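## Task

Take the cryo box standing on the desk and set it upright on the floor of the freezer's chamber, then push the freezer door shut so its gasket keeps it closed. The other boxes must stay on their own levels, and the loose freezer must not be shifted more than about a hand's width. Finish by releasing the box and withdrawing the robot. The robot must not topple or be left tilted.

## Robot and tools

ROBOT. TidyBot++: a wheeled base (0.54 m long, 0.50 m wide, 0.38 m high) on four powered casters, carrying one seven-joint arm with a two-finger gripper. There is only one arm, so every arm command is a single set of values. The shoulder sits 0.12 m ahead of the base centre, 0.68 m up. Segments: upper arm 0.42 m, forearm 0.31 m, hand 0.31 m. The arm begins folded, hand down, sticking out up to 0.08 m past the base front. Cameras: base_camera (fixed on the base, looking forward and down) and wrist_camera (on the hand, looking along it). A loose object may occasionally get nudged.

FRAMES. Base frame: origin on the floor below the base centre, x forward, y left, z up, metres. hand_pose is reported in it as x, y, z, qw, qx, qy, qz for the point between the finger pads; the hand's z axis runs along the fingers, and the fingers close along its y axis. Odometry frame = the base frame where the scene began; base_odometry is x, y and heading (rad, left positive, -3.142 to 3.142), counted from wheel turns, so slip shows as travel and drift of a few cm accumulates. base_tilt gives forward/right lean in degrees.

TOOL move. One action per call, made of any of:
- base: an object of relative offsets from the base's current position and heading: translate_m (forward +, -2 to 2 m), strafe_m (left +, -2 to 2 m), rotate_rad (counter-clockwise +, -6.3 to 6.3 rad). These are displacements, not destinations.
- joints: absolute targets keyed by name: joint_1_rad (any angle; positive turns the arm clockwise from above, opposite to heading), joint_2_rad (-2.249 to 2.249, shoulder, 0 = upper arm vertical), joint_3_rad (any), joint_4_rad (-2.579 to 2.579, elbow, 0 = straight), joint_5_rad (any), joint_6_rad (-2.099 to 2.099, wrist), joint_7_rad (any; hand down, positive = counter-clockwise from above, 1.57 puts fingers opening left/right), gripper_pos (0 open to 1 closed; pad gap about 85 x (1 - gripper_pos) mm). Unbounded joints take the short way round, so send steps under half a turn.
- target: one list of seven numbers [x, y, z, qw, qx, qy, qz], an absolute hand pose in the base frame, metres plus unit quaternion. With target, joints may only contain gripper_pos.
- speeds: per-action caps: translate_m and strafe_m 0.05 to 0.5 m/s (cap combined translate+strafe under one key only), rotate_rad 0.1 to 1.57 rad/s.
- cameras: list of base_camera, wrist_camera or all ([] = none).
- blocking: true/omitted waits until everything rests; false returns within about 0.5 s while motion continues. A new move overrides only what it names.
A call with no action just reports state and images. Unknown keys make a call invalid; out-of-range values are refused, and a refusal or an unrequested stop cancels the rest of that reply's move/wait/finished_scene calls.

Other tools: wait(seconds 0 to 10, cameras); stop(cameras) brakes all running motions (braking ones may keep pressing); zoom_image(camera, region [x0, y0, x1, y1] in pixels, at most 504x504, origin top-left) of the latest image; read_manual(section "licences") returns only licence text; finished_scene(scene = current scene number) ends the scene irreversibly, and the goal must hold without the robot.

RESULTS. "move" reads done or the worst status. base_status, joint_status and hand_status per motion: done, moving, off_target (rested away from target, may still push), stopped, not_followed (a check withheld the arm targets; "joint command not followed" / "pose unreachable" plus a cause, e.g. self-collision), contact_stop or time_out (unrequested stops; the motion holds where it halted), torque_fault, limit_stop_at_motor_heat. hand_target is where the hand would be with all joints on target. motor_effort is percent of max per motor, with peak in brackets. on_its_own lists uncommanded behaviour. "pictures" lists the order of images, which can lag the state slightly. Motor temperatures appear per arm joint; MOTOR HOT from 60 °C, an OVER-TEMPERATURE FAULT at 75 °C makes the arm sag for 30 to 60 s. "ARM HIT" flags a hard self or base impact.

HAND BEHAVIOUR. Targets usually land within about 3 cm; fix by adding (wanted - measured) to the last target. hand_status done means within 10 mm and 2 degrees. Unreachable poses are not refused: the arm wanders up to 10 s, then time_out. Forward-pointing, low poses close to the base go badly and can strike the base (nothing guards the base). A hand pointing down reaches at most about 0.94 m height, only near the base. To hold still after a target, resend hand_target, not hand_pose. Loads make the arm sag; never command a loaded joint to its current reading. When a carried object lands, hand_pose stops falling while commands keep descending; watch effort. Closed fingertips reach about 20 mm beyond the hand point. gripper_pos 1 squeezing something reports off_target at the stopping width.

BASE. Accelerates up to 0.5 m/s2, 1.57 rad/s2; base moves time out after 14 s; an action lasts at most 15 s. A blocked base keeps shoving and may still say done.

AVOID. Catching the arm above about 0.6 m while the base moves, pushing or pulling hard on a raised hand, swinging a stretched arm sideways, or reaching far from folded over nearby furniture: all can tip the robot; retract or back off to recover. Driving the arm into things can trip a torque fault (joints 1 to 4 limit 104.5 N m, 5 to 7 limit 51.3 N m), freezing the arm 10 s. Also avoid drops, releasing moving items, slamming the door, shoving the freezer, squeezing an object still resting on something, and long heavy or stretched holds that overheat motors. The simulation keeps running while you think.

Each tool is called after "Emit:" by a JSON object that holds its "fn" and its "kwargs".

## Session

Emit:
{"fn": "move", "kwargs": {}}

Scene clock: 0.00 s.
Motor temperatures (°C): [32 34 29 30 42 36 42]
base_odometry: x=+0.000 y=+0.000 heading=+0.000
base_tilt: forward=-0.1 right=+0.4
base_status: not commanded
joint_positions: joint_1_rad=-0.047 joint_2_rad=-0.335 joint_3_rad=+3.133 joint_4_rad=-2.522 joint_5_rad=+0.047 joint_6_rad=-0.867 joint_7_rad=+1.553 gripper_pos=+0.000
joint_status: not commanded
motor_effort: joint_1_rad=+2 joint_2_rad=-1 joint_3_rad=+0 joint_4_rad=+14 joint_5_rad=-1 joint_6_rad=+2 joint_7_rad=+0
hand_pose: x=+0.2648 y=-0.0021 z=+0.5876 quat_wxyz=(+0.018, +0.998, +0.033, +0.044) (m; base frame)
hand_target: x=+0.2649 y=-0.0021 z=+0.5876 quat_wxyz=(+0.018, +0.998, +0.033, +0.044) (m; base frame)
hand_status: not commanded
pictures: base_camera, wrist_camera

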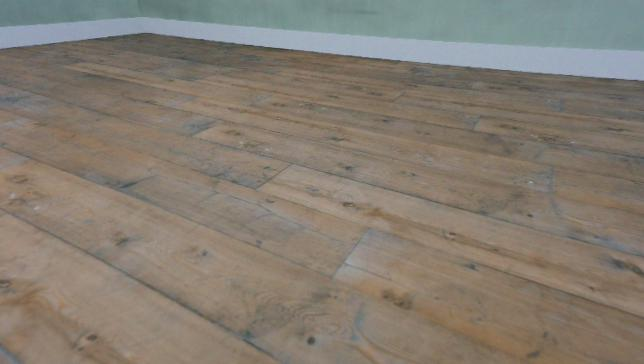

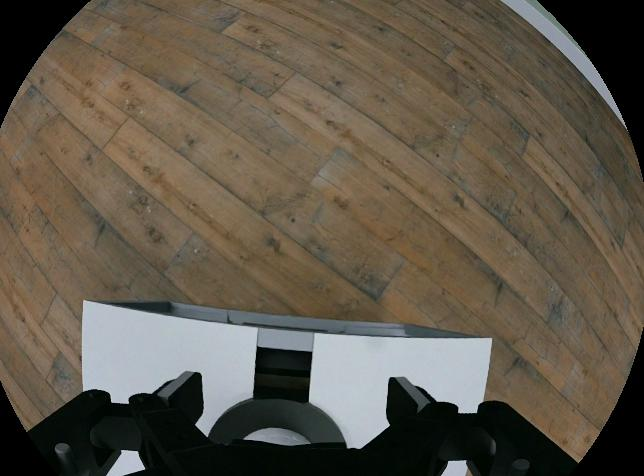

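Emit:
{"fn": "move", "kwargs": {"joints": {"joint_6_rad": 0.5}}}

Emit:
{"fn": "move", "kwargs": {"base": {"rotate_rad": 1.57}}}

Emit:
{"fn": "move", "kwargs": {"base": {"rotate_rad": 1.57}}}

Emit:
{"fn": "move", "kwargs": {"base": {"rotate_rad": 1.57}}}

Scene clock: 12.57 s.
Motor temperatures (°C): [32 34 29 30 42 36 42]
move: done
base_odometry: x=+0.000 y=+0.000 heading=+0.000
base_tilt: forward=-0.1 right=+0.4
base_status: not commanded
joint_positions: joint_1_rad=-0.047 joint_2_rad=-0.335 joint_3_rad=+3.133 joint_4_rad=-2.521 joint_5_rad=+0.047 joint_6_rad=+0.450 joint_7_rad=+1.553 gripper_pos=+0.000
joint_status: all done
motor_effort: joint_1_rad=+2(2) joint_2_rad=-5(6) joint_3_rad=-1(1) joint_4_rad=+19(19) joint_5_rad=-1(1) joint_6_rad=+9(11) joint_7_rad=+0(1)
hand_pose: x=+0.5431 y=+0.0314 z=+0.8462 quat_wxyz=(-0.016, +0.762, +0.038, +0.646) (m; base frame)
hand_target: x=+0.5452 y=+0.0322 z=+0.8613 quat_wxyz=(-0.018, +0.746, +0.038, +0.664) (m; base frame)
hand_status: not commanded
pictures: base_camera, wrist_camera
camera_calibration:
wrist_camera: T_world_to_cam=[[0.0513921, -0.997147, 0.0552881, -0.0534316], [-0.105493, -0.0604718, -0.99258, 0.963118], [0.993091, 0.0451782, -0.108299, -0.319154], [0, 0, 0, 1]] pos_world=[0.421297, 0.0193812, 0.924361]

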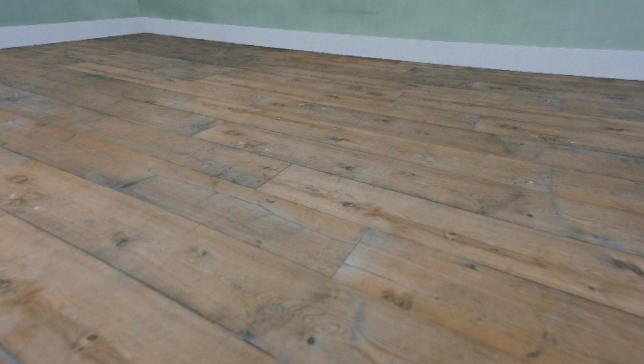

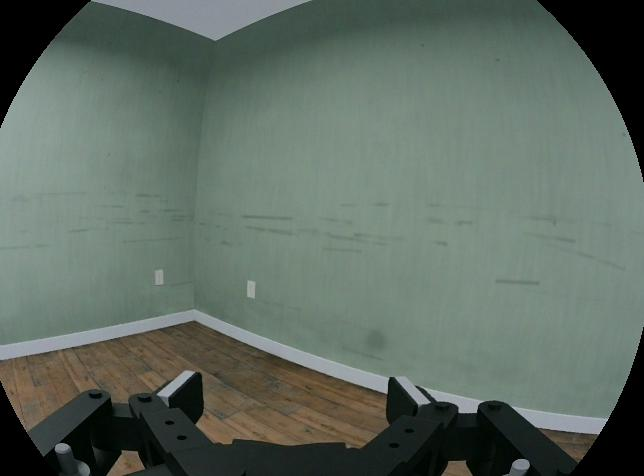

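Scene clock: 15.17 s.
Motor temperatures (°C): [32 34 29 30 42 36 42]
move: done
base_odometry: x=+0.000 y=+0.000 heading=+1.570
base_tilt: forward=-0.1 right=+0.4
base_status: done
joint_positions: joint_1_rad=-0.047 joint_2_rad=-0.335 joint_3_rad=+3.133 joint_4_rad=-2.521 joint_5_rad=+0.047 joint_6_rad=+0.451 joint_7_rad=+1.553 gripper_pos=+0.000
joint_status: not commanded
motor_effort: joint_1_rad=+1(3) joint_2_rad=-6(7) joint_3_rad=-1(2) joint_4_rad=+19(19) joint_5_rad=-1(2) joint_6_rad=+10(10) joint_7_rad=+0(1)
hand_pose: x=+0.5432 y=+0.0314 z=+0.8466 quat_wxyz=(-0.016, +0.762, +0.038, +0.646) (m; base frame)
hand_target: x=+0.5452 y=+0.0322 z=+0.8613 quat_wxyz=(-0.018, +0.746, +0.038, +0.664) (m; base frame)
hand_status: not commanded
pictures: base_camera, wrist_camera
camera_calibration:
wrist_camera: T_world_to_cam=[[0.051372, -0.99715, 0.0552552, -0.0533978], [-0.104319, -0.0603835, -0.992709, 0.962964], [0.993216, 0.0452332, -0.107124, -0.32022], [0, 0, 0, 1]] pos_world=[0.421246, 0.0193861, 0.92459]

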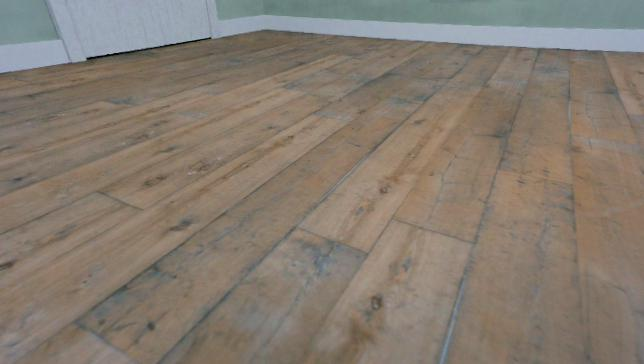

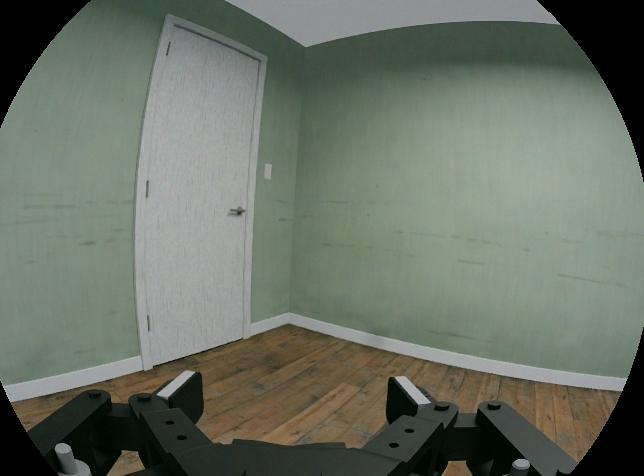

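Scene clock: 17.50 s.
Motor temperatures (°C): [32 34 29 30 42 36 42]
move: done
base_odometry: x=+0.000 y=+0.000 heading=+3.139
base_tilt: forward=-0.1 right=+0.4
base_status: done
joint_positions: joint_1_rad=-0.047 joint_2_rad=-0.335 joint_3_rad=+3.133 joint_4_rad=-2.521 joint_5_rad=+0.047 joint_6_rad=+0.451 joint_7_rad=+1.553 gripper_pos=+0.000
joint_status: not commanded
motor_effort: joint_1_rad=+1(3) joint_2_rad=-5(7) joint_3_rad=+0(2) joint_4_rad=+19(19) joint_5_rad=-1(2) joint_6_rad=+9(11) joint_7_rad=+0(1)
hand_pose: x=+0.5432 y=+0.0314 z=+0.8466 quat_wxyz=(-0.016, +0.762, +0.038, +0.646) (m; base frame)
hand_target: x=+0.5452 y=+0.0322 z=+0.8613 quat_wxyz=(-0.018, +0.746, +0.038, +0.664) (m; base frame)
hand_status: not commanded
pictures: base_camera, wrist_camera
camera_calibration:
wrist_camera: T_world_to_cam=[[0.0513703, -0.99715, 0.0552514, -0.0533941], [-0.104198, -0.0603741, -0.992722, 0.962947], [0.993229, 0.0452393, -0.107003, -0.320331], [0, 0, 0, 1]] pos_world=[0.421243, 0.0193867, 0.924613]

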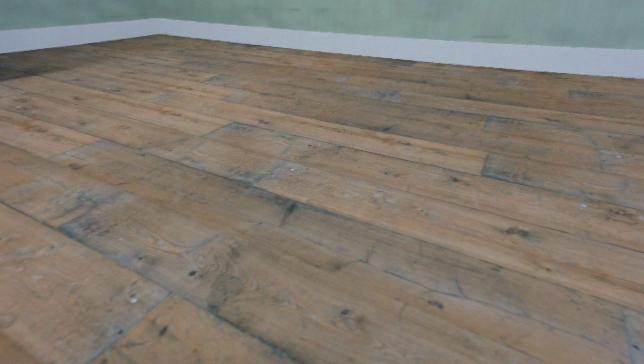

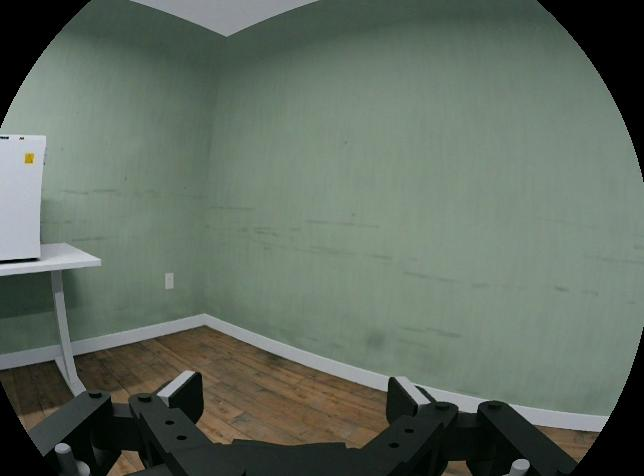

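Scene clock: 19.83 s.
Motor temperatures (°C): [32 34 29 30 42 36 42]
move: done
base_odometry: x=+0.000 y=+0.000 heading=-1.574
base_tilt: forward=-0.1 right=+0.4
base_status: done
joint_positions: joint_1_rad=-0.047 joint_2_rad=-0.335 joint_3_rad=+3.133 joint_4_rad=-2.521 joint_5_rad=+0.047 joint_6_rad=+0.451 joint_7_rad=+1.553 gripper_pos=+0.000
joint_status: not commanded
motor_effort: joint_1_rad=+1(3) joint_2_rad=-6(7) joint_3_rad=+0(2) joint_4_rad=+19(19) joint_5_rad=-1(2) joint_6_rad=+9(11) joint_7_rad=+0(1)
hand_pose: x=+0.5432 y=+0.0314 z=+0.8466 quat_wxyz=(-0.016, +0.762, +0.038, +0.646) (m; base frame)
hand_target: x=+0.5452 y=+0.0322 z=+0.8613 quat_wxyz=(-0.018, +0.746, +0.038, +0.664) (m; base frame)
hand_status: not commanded
pictures: base_camera, wrist_camera
camera_calibration:
wrist_camera: T_world_to_cam=[[0.0513694, -0.99715, 0.0552496, -0.0533922], [-0.104138, -0.0603694, -0.992729, 0.962939], [0.993235, 0.0452423, -0.106942, -0.320387], [0, 0, 0, 1]] pos_world=[0.421241, 0.0193871, 0.924624]

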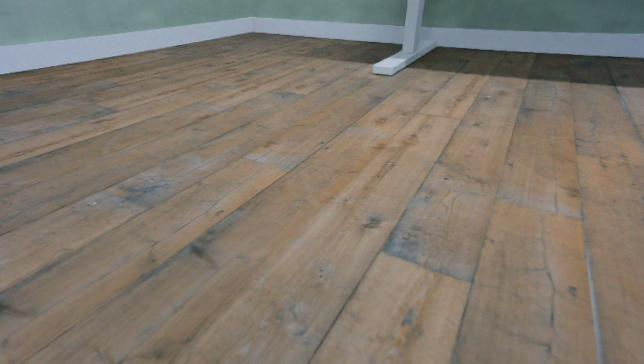

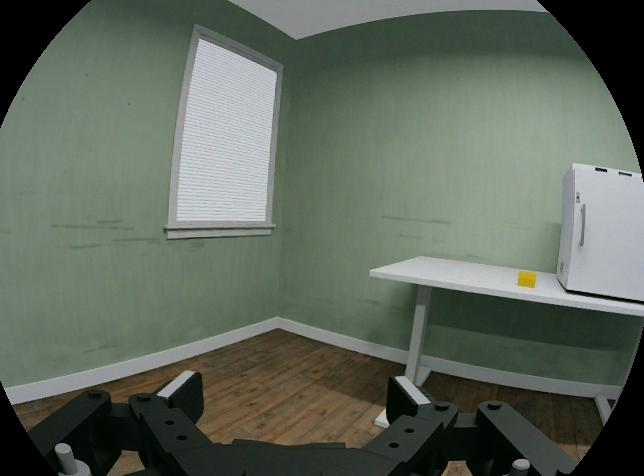

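Emit:
{"fn": "move", "kwargs": {"base": {"rotate_rad": -0.7}}}

Scene clock: 25.10 s.
Motor temperatures (°C): [32 34 29 30 42 36 42]
move: done
base_odometry: x=+0.000 y=+0.000 heading=-2.273
base_tilt: forward=-0.1 right=+0.4
base_status: done
joint_positions: joint_1_rad=-0.047 joint_2_rad=-0.335 joint_3_rad=+3.133 joint_4_rad=-2.521 joint_5_rad=+0.047 joint_6_rad=+0.451 joint_7_rad=+1.553 gripper_pos=+0.000
joint_status: not commanded
motor_effort: joint_1_rad=+1(3) joint_2_rad=-6(6) joint_3_rad=-1(2) joint_4_rad=+19(19) joint_5_rad=-1(2) joint_6_rad=+9(11) joint_7_rad=+0(1)
hand_pose: x=+0.5432 y=+0.0314 z=+0.8466 quat_wxyz=(-0.016, +0.762, +0.038, +0.646) (m; base frame)
hand_target: x=+0.5452 y=+0.0322 z=+0.8613 quat_wxyz=(-0.018, +0.746, +0.038, +0.664) (m; base frame)
hand_status: not commanded
pictures: base_camera, wrist_camera
camera_calibration:
wrist_camera: T_world_to_cam=[[0.0513686, -0.99715, 0.0552477, -0.0533903], [-0.104078, -0.0603647, -0.992736, 0.96293], [0.993242, 0.0452454, -0.106882, -0.320443], [0, 0, 0, 1]] pos_world=[0.421239, 0.0193874, 0.924635]

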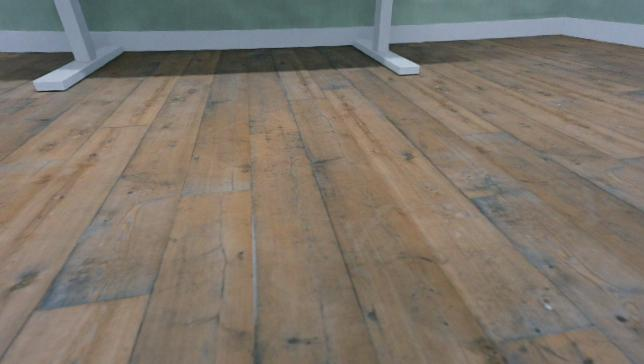

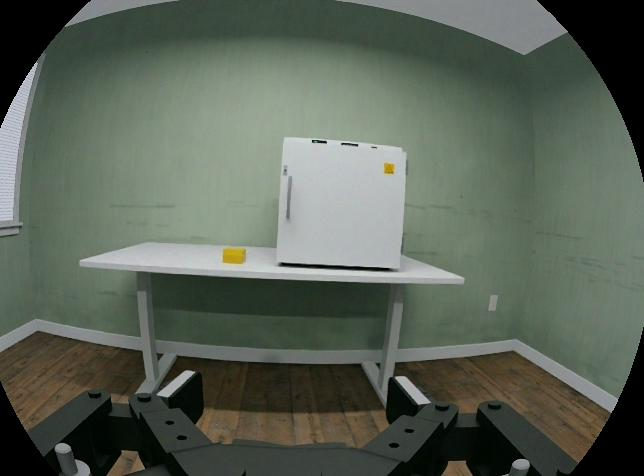

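Emit:
{"fn": "zoom_image", "kwargs": {"camera": "wrist_camera", "region": [200, 120, 440, 300]}}

Scaled by 2.100.

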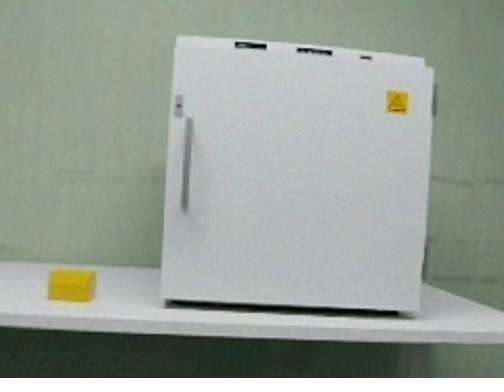

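Emit:
{"fn": "move", "kwargs": {"base": {"rotate_rad": 0.09}}}

Emit:
{"fn": "move", "kwargs": {"base": {"translate_m": 0.5}, "joints": {"joint_1_rad": 0.0, "joint_5_rad": 0.0, "joint_2_rad": 0.0, "joint_4_rad": -2.4, "joint_6_rad": 0.3, "joint_7_rad": 1.57, "joint_3_rad": 3.1416}}}

Scene clock: 86.13 s.
Motor temperatures (°C): [31 33 28 30 41 37 42]
move: done
base_odometry: x=+0.000 y=+0.000 heading=-2.185
base_tilt: forward=-0.1 right=+0.4
base_status: done
joint_positions: joint_1_rad=-0.047 joint_2_rad=-0.335 joint_3_rad=+3.133 joint_4_rad=-2.521 joint_5_rad=+0.047 joint_6_rad=+0.451 joint_7_rad=+1.553 gripper_pos=+0.000
joint_status: not commanded
motor_effort: joint_1_rad=+1(2) joint_2_rad=-6(6) joint_3_rad=+0(2) joint_4_rad=+19(19) joint_5_rad=-1(2) joint_6_rad=+9(10) joint_7_rad=+0(1)
hand_pose: x=+0.5432 y=+0.0314 z=+0.8466 quat_wxyz=(-0.016, +0.762, +0.038, +0.646) (m; base frame)
hand_target: x=+0.5452 y=+0.0322 z=+0.8613 quat_wxyz=(-0.018, +0.746, +0.038, +0.664) (m; base frame)
hand_status: not commanded
pictures: base_camera, wrist_camera
camera_calibration:
wrist_camera: T_world_to_cam=[[0.0513686, -0.99715, 0.0552477, -0.0533903], [-0.104078, -0.0603647, -0.992736, 0.96293], [0.993242, 0.0452454, -0.106882, -0.320443], [0, 0, 0, 1]] pos_world=[0.421239, 0.0193874, 0.924635]

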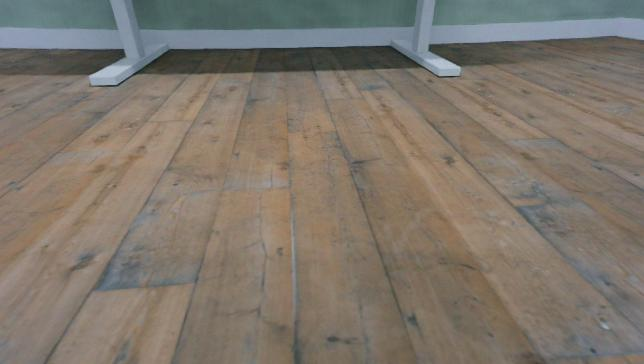

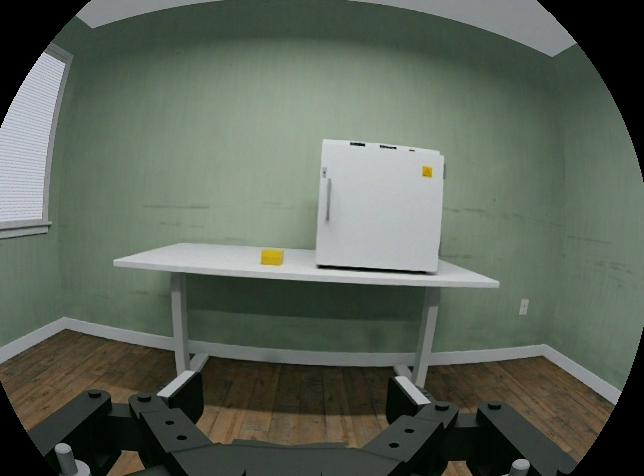

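Scene clock: 88.30 s.
Motor temperatures (°C): [31 33 28 30 41 37 42]
move: done
base_odometry: x=-0.288 y=-0.409 heading=-2.185
base_tilt: forward=-0.1 right=+0.4
base_status: done
joint_positions: joint_1_rad=-0.018 joint_2_rad=+0.001 joint_3_rad=+3.133 joint_4_rad=-2.413 joint_5_rad=+0.036 joint_6_rad=+0.347 joint_7_rad=+1.553 gripper_pos=+0.000
joint_status: all done
motor_effort: joint_1_rad=+1(2) joint_2_rad=-14(18) joint_3_rad=-1(2) joint_4_rad=+15(20) joint_5_rad=-1(3) joint_6_rad=+9(11) joint_7_rad=+0(1)
hand_pose: x=+0.6018 y=+0.0177 z=+0.7197 quat_wxyz=(-0.008, +0.859, +0.021, +0.512) (m; base frame)
hand_target: x=+0.6001 y=+0.0014 z=+0.7136 quat_wxyz=(+0.000, +0.867, +0.000, +0.498) (m; base frame)
hand_status: not commanded
pictures: base_camera, wrist_camera
camera_calibration:
wrist_camera: T_world_to_cam=[[0.0285128, -0.998491, 0.0469424, -0.0432972], [-0.424, -0.0546085, -0.904014, 0.970752], [0.905213, 0.0058724, -0.424917, -0.109067], [0, 0, 0, 1]] pos_world=[0.511563, 0.01042, 0.833262]

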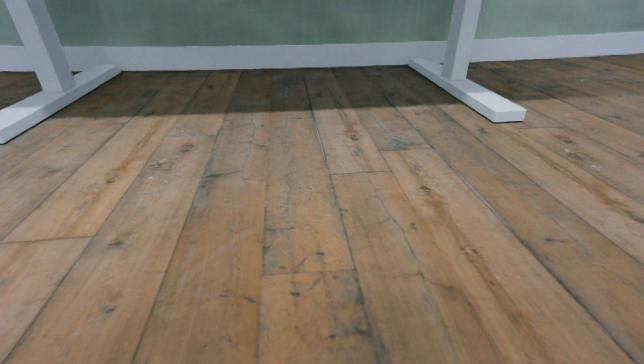

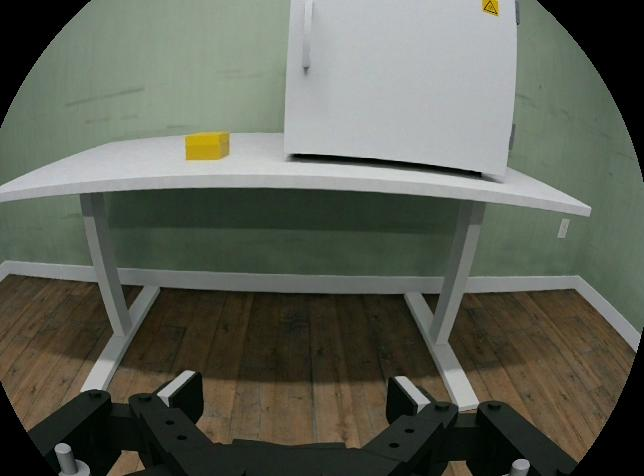

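Emit:
{"fn": "move", "kwargs": {"joints": {"joint_1_rad": 0.0, "joint_2_rad": 0.225, "joint_3_rad": 3.1416, "joint_4_rad": -1.577, "joint_5_rad": 0.0, "joint_6_rad": 0.231, "joint_7_rad": 1.57}}}

Scene clock: 168.50 s.
Motor temperatures (°C): [31 33 28 30 41 36 42]
move: done
base_odometry: x=-0.288 y=-0.409 heading=-2.185
base_tilt: forward=-0.1 right=+0.4
base_status: not commanded
joint_positions: joint_1_rad=-0.018 joint_2_rad=+0.204 joint_3_rad=+3.133 joint_4_rad=-1.596 joint_5_rad=+0.036 joint_6_rad=+0.279 joint_7_rad=+1.553 gripper_pos=+0.000
joint_status: all done
motor_effort: joint_1_rad=+1(2) joint_2_rad=-28(28) joint_3_rad=-1(2) joint_4_rad=+21(22) joint_5_rad=-1(2) joint_6_rad=+9(11) joint_7_rad=+0(1)
hand_pose: x=+0.8209 y=+0.0220 z=+1.0380 quat_wxyz=(-0.007, +0.689, +0.018, +0.724) (m; base frame)
hand_target: x=+0.8302 y=+0.0013 z=+1.0199 quat_wxyz=(+0.000, +0.707, +0.000, +0.707) (m; base frame)
hand_status: not commanded
pictures: base_camera, wrist_camera
camera_calibration:
wrist_camera: T_world_to_cam=[[0.00127279, -0.999185, 0.0403468, -0.0309875], [0.10682, -0.0399801, -0.993474, 1.00841], [0.994278, 0.00557434, 0.106682, -0.797048], [0, 0, 0, 1]] pos_world=[0.684808, 0.013797, 1.08811]

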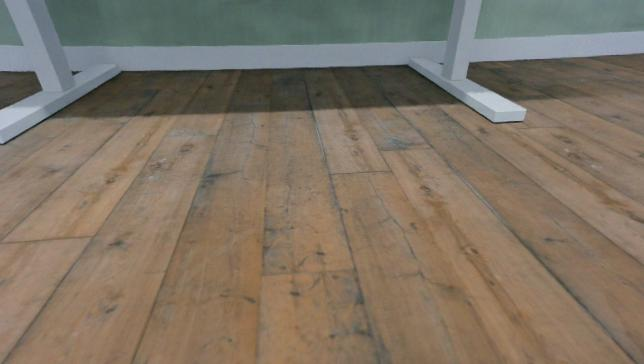

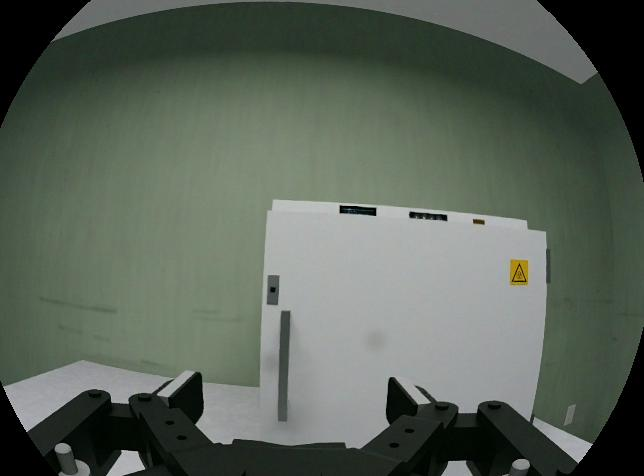

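Emit:
{"fn": "zoom_image", "kwargs": {"camera": "base_camera", "region": [0, 20, 322, 200]}}

Emit:
{"fn": "zoom_image", "kwargs": {"camera": "base_camera", "region": [322, 20, 644, 200]}}

Emit:
{"fn": "zoom_image", "kwargs": {"camera": "wrist_camera", "region": [220, 260, 340, 440]}}

Scaled by 1.565.

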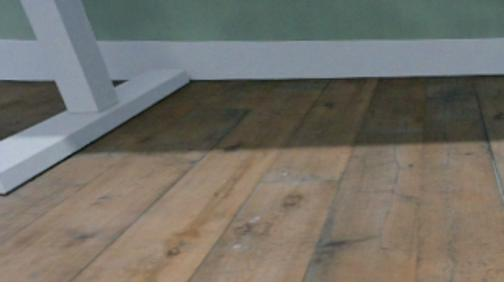

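Scaled by 1.565.

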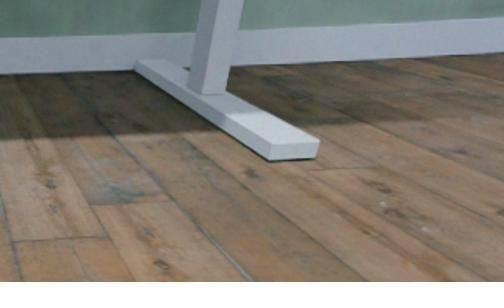

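Scaled by 2.800.

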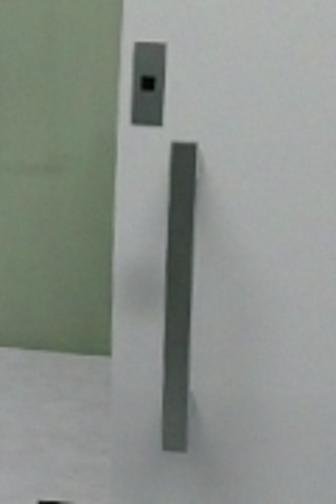

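Emit:
{"fn": "move", "kwargs": {"base": {"rotate_rad": 0.05}, "joints": {"joint_1_rad": 0.018, "joint_2_rad": 0.246, "joint_3_rad": 3.15, "joint_4_rad": -1.558, "joint_5_rad": -0.036, "joint_6_rad": 0.183, "joint_7_rad": 1.587}}}

Scene clock: 230.10 s.
Motor temperatures (°C): [31 33 28 31 41 36 42]
move: done
base_odometry: x=-0.288 y=-0.409 heading=-2.135
base_tilt: forward=-0.1 right=+0.4
base_status: done
joint_positions: joint_1_rad=+0.009 joint_2_rad=+0.230 joint_3_rad=+3.135 joint_4_rad=-1.572 joint_5_rad=-0.004 joint_6_rad=+0.226 joint_7_rad=+1.553 gripper_pos=+0.000
joint_status: all done
motor_effort: joint_1_rad=+2(4) joint_2_rad=-29(30) joint_3_rad=-1(3) joint_4_rad=+21(22) joint_5_rad=-1(2) joint_6_rad=+9(10) joint_7_rad=+0(1)
hand_pose: x=+0.8320 y=-0.0011 z=+1.0179 quat_wxyz=(-0.007, +0.709, -0.009, +0.705) (m; base frame)
hand_target: x=+0.8381 y=-0.0188 z=+1.0016 quat_wxyz=(+0.006, +0.724, -0.018, +0.689) (m; base frame)
hand_status: not commanded
pictures: base_camera, wrist_camera
camera_calibration:
wrist_camera: T_world_to_cam=[[-0.0355829, -0.999362, 0.0032202, 0.0151555], [0.0506047, -0.0050199, -0.998706, 1.03843], [0.998085, -0.0353739, 0.050751, -0.752151], [0, 0, 0, 1]] pos_world=[0.6987, -0.00624785, 1.07521]

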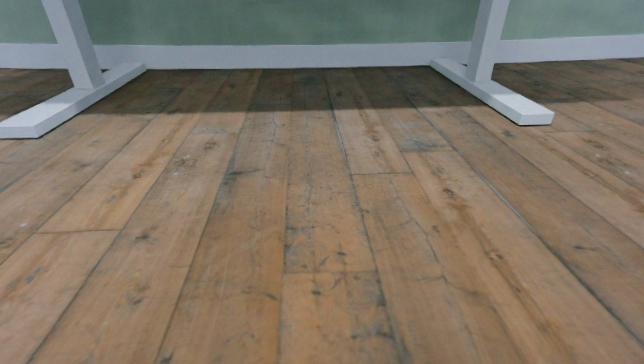

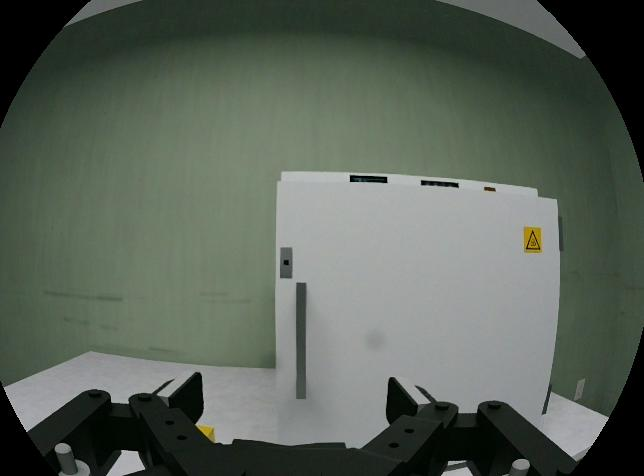

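Emit:
{"fn": "move", "kwargs": {"base": {"translate_m": 0.15}, "speeds": {"translate_m": 0.2}}}

Scene clock: 244.63 s.
Motor temperatures (°C): [31 34 28 31 41 36 41]
move: done
base_odometry: x=-0.369 y=-0.536 heading=-2.134
base_tilt: forward=-0.1 right=+0.4
base_status: done
joint_positions: joint_1_rad=+0.009 joint_2_rad=+0.239 joint_3_rad=+3.135 joint_4_rad=-1.572 joint_5_rad=-0.004 joint_6_rad=+0.225 joint_7_rad=+1.553 gripper_pos=+0.000
joint_status: not commanded
motor_effort: joint_1_rad=+1(2) joint_2_rad=-29(32) joint_3_rad=-1(3) joint_4_rad=+22(23) joint_5_rad=-1(1) joint_6_rad=+9(10) joint_7_rad=+0(1)
hand_pose: x=+0.8350 y=-0.0013 z=+1.0116 quat_wxyz=(-0.007, +0.712, -0.010, +0.702) (m; base frame)
hand_target: x=+0.8381 y=-0.0188 z=+1.0016 quat_wxyz=(+0.006, +0.724, -0.018, +0.689) (m; base frame)
hand_status: not commanded
pictures: base_camera, wrist_camera
camera_calibration:
wrist_camera: T_world_to_cam=[[-0.0357238, -0.999356, 0.00346593, 0.0149997], [0.0414406, -0.00494651, -0.999129, 1.04014], [0.998502, -0.035549, 0.0415906, -0.745907], [0, 0, 0, 1]] pos_world=[0.702222, -0.00638119, 1.0702]

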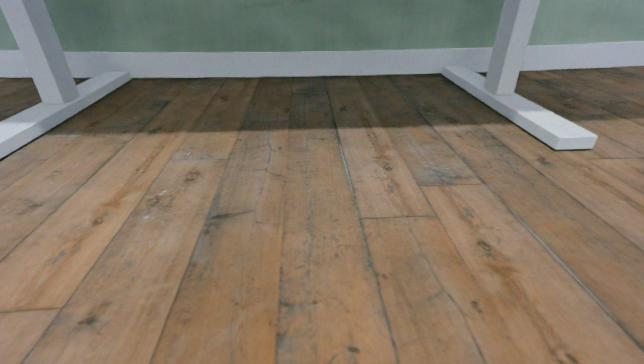

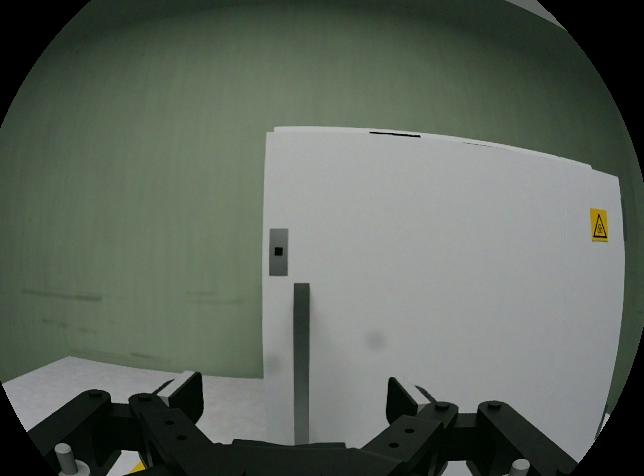

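Emit:
{"fn": "move", "kwargs": {"base": {"translate_m": 0.07}, "speeds": {"translate_m": 0.1}}}

Scene clock: 259.03 s.
Motor temperatures (°C): [30 34 28 31 41 36 41]
move: done
base_odometry: x=-0.406 y=-0.595 heading=-2.133
base_tilt: forward=-0.1 right=+0.4
base_status: done
joint_positions: joint_1_rad=+0.009 joint_2_rad=+0.239 joint_3_rad=+3.135 joint_4_rad=-1.571 joint_5_rad=-0.004 joint_6_rad=+0.225 joint_7_rad=+1.553 gripper_pos=+0.000
joint_status: not commanded
motor_effort: joint_1_rad=+1(3) joint_2_rad=-29(32) joint_3_rad=-1(2) joint_4_rad=+21(23) joint_5_rad=-1(1) joint_6_rad=+10(11) joint_7_rad=+0(1)
hand_pose: x=+0.8353 y=-0.0013 z=+1.0112 quat_wxyz=(-0.007, +0.712, -0.010, +0.702) (m; base frame)
hand_target: x=+0.8381 y=-0.0188 z=+1.0016 quat_wxyz=(+0.006, +0.724, -0.018, +0.689) (m; base frame)
hand_status: not commanded
pictures: base_camera, wrist_camera
camera_calibration:
wrist_camera: T_world_to_cam=[[-0.0357191, -0.999356, 0.00348711, 0.0149826], [0.0406625, -0.00493979, -0.999161, 1.0404], [0.998534, -0.0355473, 0.0408127, -0.745365], [0, 0, 0, 1]] pos_world=[0.702502, -0.00638335, 1.06989]

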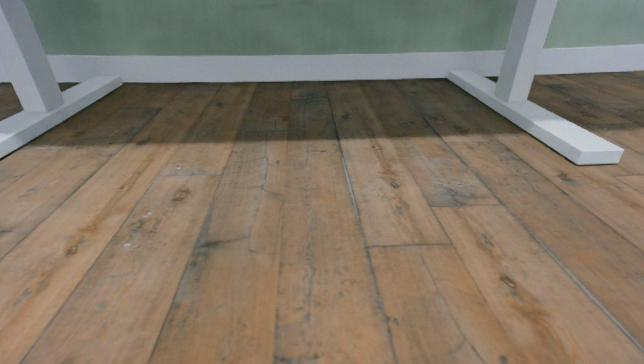

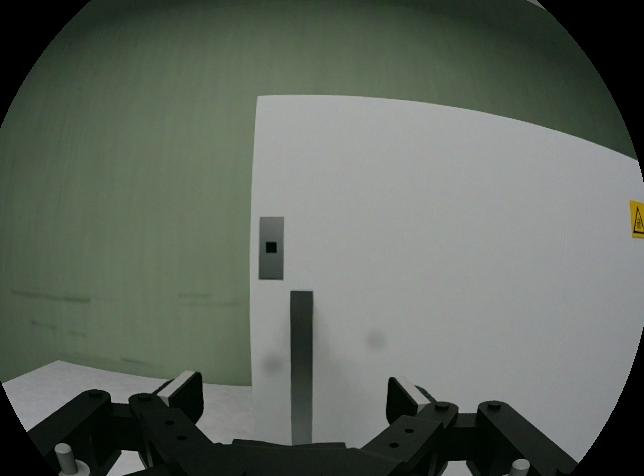

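Emit:
{"fn": "zoom_image", "kwargs": {"camera": "wrist_camera", "region": [150, 200, 450, 476]}}

Scaled by 1.680.

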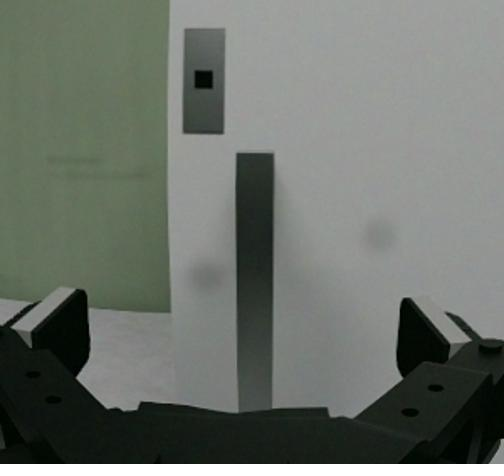

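Emit:
{"fn": "move", "kwargs": {"base": {"translate_m": 0.035}, "speeds": {"translate_m": 0.1}, "cameras": ["wrist_camera"]}}

Emit:
{"fn": "zoom_image", "kwargs": {"camera": "wrist_camera", "region": [150, 200, 450, 476]}}

Scene clock: 273.90 s.
Motor temperatures (°C): [30 34 28 31 41 36 41]
move: done
base_odometry: x=-0.425 y=-0.625 heading=-2.133
base_tilt: forward=-0.1 right=+0.4
base_status: done
joint_positions: joint_1_rad=+0.009 joint_2_rad=+0.240 joint_3_rad=+3.135 joint_4_rad=-1.571 joint_5_rad=-0.004 joint_6_rad=+0.224 joint_7_rad=+1.553 gripper_pos=+0.000
joint_status: not commanded
motor_effort: joint_1_rad=+2(2) joint_2_rad=-29(32) joint_3_rad=-1(2) joint_4_rad=+21(22) joint_5_rad=-1(1) joint_6_rad=+9(11) joint_7_rad=+0(1)
hand_pose: x=+0.8354 y=-0.0013 z=+1.0109 quat_wxyz=(-0.007, +0.713, -0.010, +0.701) (m; base frame)
hand_target: x=+0.8381 y=-0.0188 z=+1.0016 quat_wxyz=(+0.006, +0.724, -0.018, +0.689) (m; base frame)
hand_status: not commanded
pictures: wrist_camera
camera_calibration:
wrist_camera: T_world_to_cam=[[-0.0357156, -0.999356, 0.0035026, 0.0149685], [0.0401234, -0.00493594, -0.999183, 1.04059], [0.998556, -0.0355458, 0.0402739, -0.744939], [0, 0, 0, 1]] pos_world=[0.702646, -0.00638431, 1.06969]

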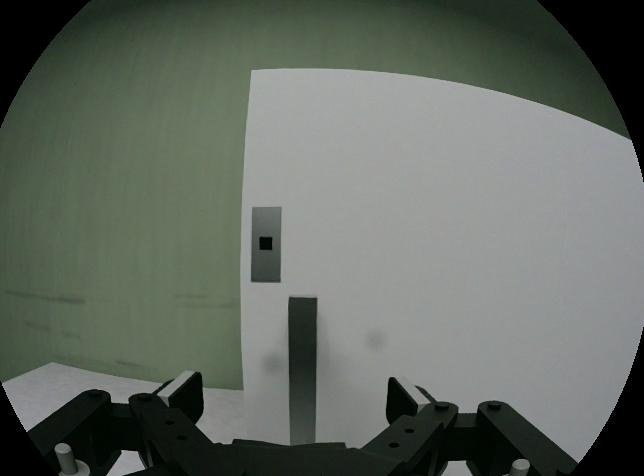

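Scaled by 1.680.

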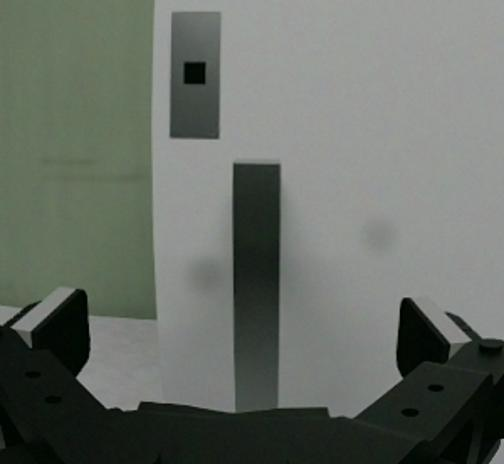

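Emit:
{"fn": "move", "kwargs": {"base": {"translate_m": 0.015}, "speeds": {"translate_m": 0.1}, "cameras": []}}

Emit:
{"fn": "move", "kwargs": {"joints": {"gripper_pos": 1.0}, "cameras": ["wrist_camera"]}}

Scene clock: 282.10 s.
Motor temperatures (°C): [30 34 28 31 41 36 41]
move: done
base_odometry: x=-0.433 y=-0.637 heading=-2.132
base_tilt: forward=-0.1 right=+0.4
base_status: done
joint_positions: joint_1_rad=+0.009 joint_2_rad=+0.242 joint_3_rad=+3.135 joint_4_rad=-1.570 joint_5_rad=-0.004 joint_6_rad=+0.224 joint_7_rad=+1.553 gripper_pos=+0.000
joint_status: not commanded
motor_effort: joint_1_rad=+0(3) joint_2_rad=-28(32) joint_3_rad=-1(2) joint_4_rad=+21(23) joint_5_rad=-1(1) joint_6_rad=+10(10) joint_7_rad=+1(1)
hand_pose: x=+0.8363 y=-0.0013 z=+1.0101 quat_wxyz=(-0.007, +0.713, -0.010, +0.701) (m; base frame)
hand_target: x=+0.8381 y=-0.0188 z=+1.0016 quat_wxyz=(+0.006, +0.724, -0.018, +0.689) (m; base frame)
hand_status: not commanded
pictures: none
No camera images: "cameras" was empty.

Scene clock: 283.20 s.
Motor temperatures (°C): [30 34 28 31 41 36 41]
move: off_target
base_odometry: x=-0.433 y=-0.637 heading=-2.132
base_tilt: forward=-0.1 right=+0.4
base_status: not commanded
joint_positions: joint_1_rad=+0.013 joint_2_rad=+0.241 joint_3_rad=+3.138 joint_4_rad=-1.570 joint_5_rad=-0.005 joint_6_rad=+0.223 joint_7_rad=+1.553 gripper_pos=+0.885
joint_status: gripper_pos off_target (ended at +0.885, target +1.000)
motor_effort: joint_1_rad=+0(5) joint_2_rad=-28(30) joint_3_rad=-2(5) joint_4_rad=+22(23) joint_5_rad=-2(3) joint_6_rad=+10(11) joint_7_rad=-2(2)
hand_pose: x=+0.8361 y=-0.0057 z=+1.0102 quat_wxyz=(-0.005, +0.713, -0.012, +0.701) (m; base frame)
hand_target: x=+0.8381 y=-0.0188 z=+1.0016 quat_wxyz=(+0.006, +0.724, -0.018, +0.689) (m; base frame)
hand_status: not commanded
pictures: wrist_camera
camera_calibration:
wrist_camera: T_world_to_cam=[[-0.04235, -0.999096, 0.00364102, 0.0159461], [0.0383587, -0.00526754, -0.99925, 1.0413], [0.998366, -0.0421785, 0.0385471, -0.743911], [0, 0, 0, 1]] pos_world=[0.703428, -0.00996034, 1.06913]

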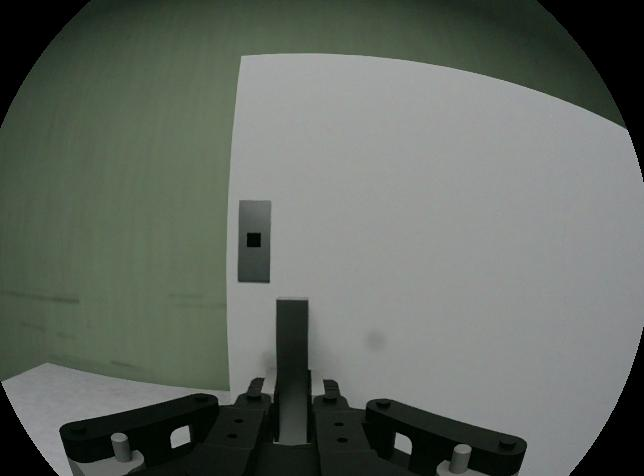

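Emit:
{"fn": "move", "kwargs": {"base": {"translate_m": -0.048, "strafe_m": -0.108, "rotate_rad": 0.12}, "speeds": {"translate_m": 0.1, "rotate_rad": 0.1}, "cameras": ["wrist_camera"]}}

Scene clock: 297.50 s.
Motor temperatures (°C): [30 34 28 31 41 36 41]
move: done
base_odometry: x=-0.499 y=-0.539 heading=-2.011
base_tilt: forward=-0.1 right=+0.4
base_status: done
joint_positions: joint_1_rad=+0.015 joint_2_rad=+0.246 joint_3_rad=+3.141 joint_4_rad=-1.561 joint_5_rad=-0.005 joint_6_rad=+0.215 joint_7_rad=+1.553 gripper_pos=+0.885
joint_status: not commanded
motor_effort: joint_1_rad=+2(6) joint_2_rad=-31(34) joint_3_rad=+1(5) joint_4_rad=+23(24) joint_5_rad=-2(3) joint_6_rad=+11(12) joint_7_rad=-1(2)
hand_pose: x=+0.8381 y=-0.0099 z=+1.0100 quat_wxyz=(-0.002, +0.714, -0.014, +0.700) (m; base frame)
hand_target: x=+0.8381 y=-0.0188 z=+1.0016 quat_wxyz=(+0.006, +0.724, -0.018, +0.689) (m; base frame)
hand_status: not commanded
pictures: wrist_camera
camera_calibration:
wrist_camera: T_world_to_cam=[[-0.0484757, -0.998814, 0.00446307, 0.0161744], [0.0348662, -0.00615774, -0.999373, 1.0441], [0.998216, -0.0482897, 0.0351234, -0.742605], [0, 0, 0, 1]] pos_world=[0.70566, -0.0132757, 1.06946]

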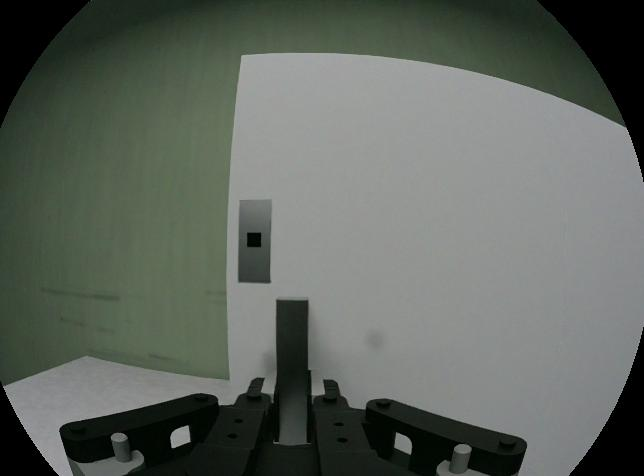

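Emit:
{"fn": "move", "kwargs": {"base": {"translate_m": -0.072, "strafe_m": -0.184, "rotate_rad": 0.2}, "speeds": {"translate_m": 0.15, "rotate_rad": 0.15}, "cameras": ["wrist_camera"]}}

Scene clock: 315.53 s.
Motor temperatures (°C): [30 34 28 31 41 36 41]
move: done
base_odometry: x=-0.634 y=-0.396 heading=-1.811
base_tilt: forward=-0.1 right=+0.4
base_status: done
joint_positions: joint_1_rad=+0.014 joint_2_rad=+0.245 joint_3_rad=+3.144 joint_4_rad=-1.561 joint_5_rad=-0.005 joint_6_rad=+0.214 joint_7_rad=+1.553 gripper_pos=+0.885
joint_status: not commanded
motor_effort: joint_1_rad=+5(8) joint_2_rad=-30(31) joint_3_rad=+2(6) joint_4_rad=+23(24) joint_5_rad=-3(3) joint_6_rad=+10(12) joint_7_rad=-1(2)
hand_pose: x=+0.8380 y=-0.0104 z=+1.0100 quat_wxyz=(-0.002, +0.715, -0.014, +0.699) (m; base frame)
hand_target: x=+0.8381 y=-0.0188 z=+1.0016 quat_wxyz=(+0.006, +0.724, -0.018, +0.689) (m; base frame)
hand_status: not commanded
pictures: wrist_camera
camera_calibration:
wrist_camera: T_world_to_cam=[[-0.0494464, -0.998764, 0.00511096, 0.0158323], [0.0341941, -0.00680704, -0.999392, 1.04467], [0.998191, -0.0492415, 0.0344884, -0.741828], [0, 0, 0, 1]] pos_world=[0.705547, -0.0136049, 1.06954]

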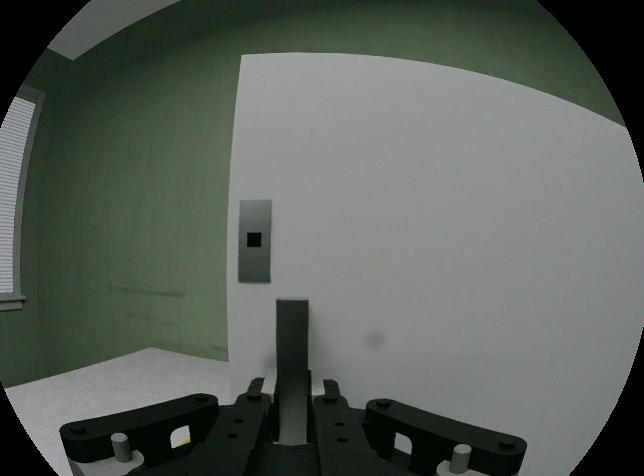

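Emit:
{"fn": "move", "kwargs": {"base": {"translate_m": -0.084, "strafe_m": -0.232, "rotate_rad": 0.25}, "speeds": {"translate_m": 0.15, "rotate_rad": 0.15}, "cameras": ["wrist_camera"]}}

Emit:
{"fn": "move", "kwargs": {"base": {"translate_m": -0.084, "strafe_m": -0.232, "rotate_rad": 0.25}, "speeds": {"translate_m": 0.15, "rotate_rad": 0.15}}}

Scene clock: 330.00 s.
Motor temperatures (°C): [30 34 28 31 41 36 41]
move: done
base_odometry: x=-0.840 y=-0.259 heading=-1.560
base_tilt: forward=-0.1 right=+0.4
base_status: done
joint_positions: joint_1_rad=+0.012 joint_2_rad=+0.245 joint_3_rad=+3.145 joint_4_rad=-1.561 joint_5_rad=-0.005 joint_6_rad=+0.213 joint_7_rad=+1.553 gripper_pos=+0.885
joint_status: not commanded
motor_effort: joint_1_rad=+3(8) joint_2_rad=-30(31) joint_3_rad=-1(6) joint_4_rad=+23(24) joint_5_rad=-2(3) joint_6_rad=+11(12) joint_7_rad=-1(2)
hand_pose: x=+0.8379 y=-0.0102 z=+1.0100 quat_wxyz=(-0.002, +0.715, -0.014, +0.699) (m; base frame)
hand_target: x=+0.8381 y=-0.0188 z=+1.0016 quat_wxyz=(+0.006, +0.724, -0.018, +0.689) (m; base frame)
hand_status: not commanded
pictures: wrist_camera
camera_calibration:
wrist_camera: T_world_to_cam=[[-0.0492968, -0.99877, 0.00539401, 0.0156352], [0.0336946, -0.00706054, -0.999407, 1.04508], [0.998216, -0.0490859, 0.0340012, -0.741236], [0, 0, 0, 1]] pos_world=[0.70547, -0.0133894, 1.06958]

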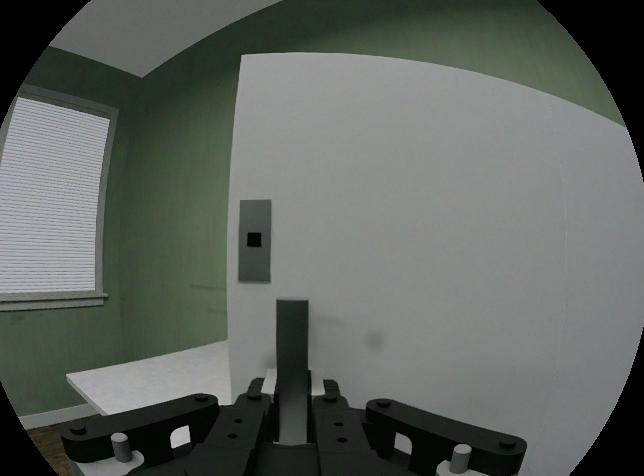

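Scene clock: 332.30 s.
Motor temperatures (°C): [30 34 28 31 41 36 41]
move: done
base_odometry: x=-1.073 y=-0.178 heading=-1.309
base_tilt: forward=-0.1 right=+0.4
base_status: done
joint_positions: joint_1_rad=+0.011 joint_2_rad=+0.245 joint_3_rad=+3.146 joint_4_rad=-1.561 joint_5_rad=-0.005 joint_6_rad=+0.212 joint_7_rad=+1.553 gripper_pos=+0.885
joint_status: not commanded
motor_effort: joint_1_rad=+3(7) joint_2_rad=-30(31) joint_3_rad=+0(5) joint_4_rad=+23(24) joint_5_rad=-2(3) joint_6_rad=+11(12) joint_7_rad=-1(2)
hand_pose: x=+0.8378 y=-0.0100 z=+1.0100 quat_wxyz=(-0.002, +0.715, -0.014, +0.699) (m; base frame)
hand_target: x=+0.8381 y=-0.0188 z=+1.0016 quat_wxyz=(+0.006, +0.724, -0.018, +0.689) (m; base frame)
hand_status: not commanded
pictures: base_camera, wrist_camera
camera_calibration:
wrist_camera: T_world_to_cam=[[-0.0492445, -0.998771, 0.00561394, 0.0154971], [0.0333802, -0.00726338, -0.999416, 1.04535], [0.998229, -0.0490283, 0.0336968, -0.740866], [0, 0, 0, 1]] pos_world=[0.705423, -0.0132526, 1.06962]

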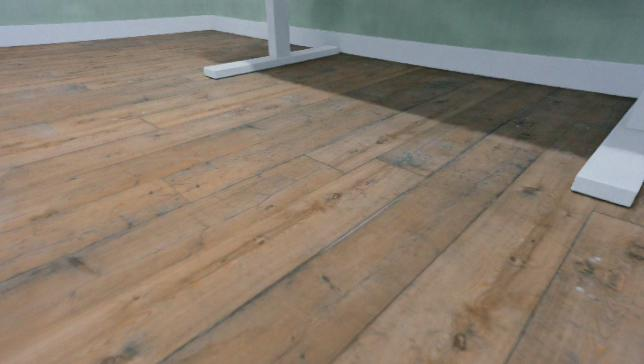

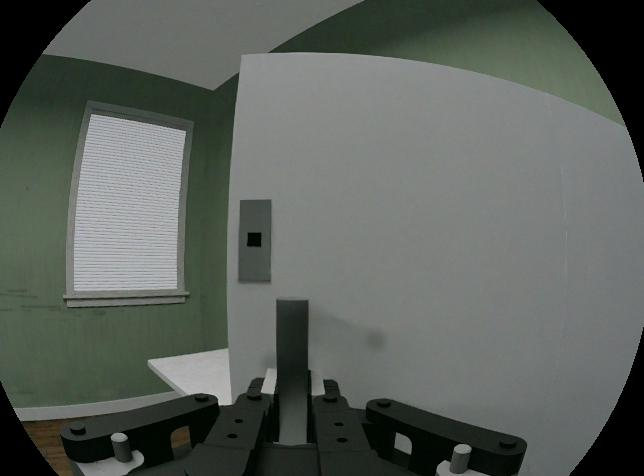

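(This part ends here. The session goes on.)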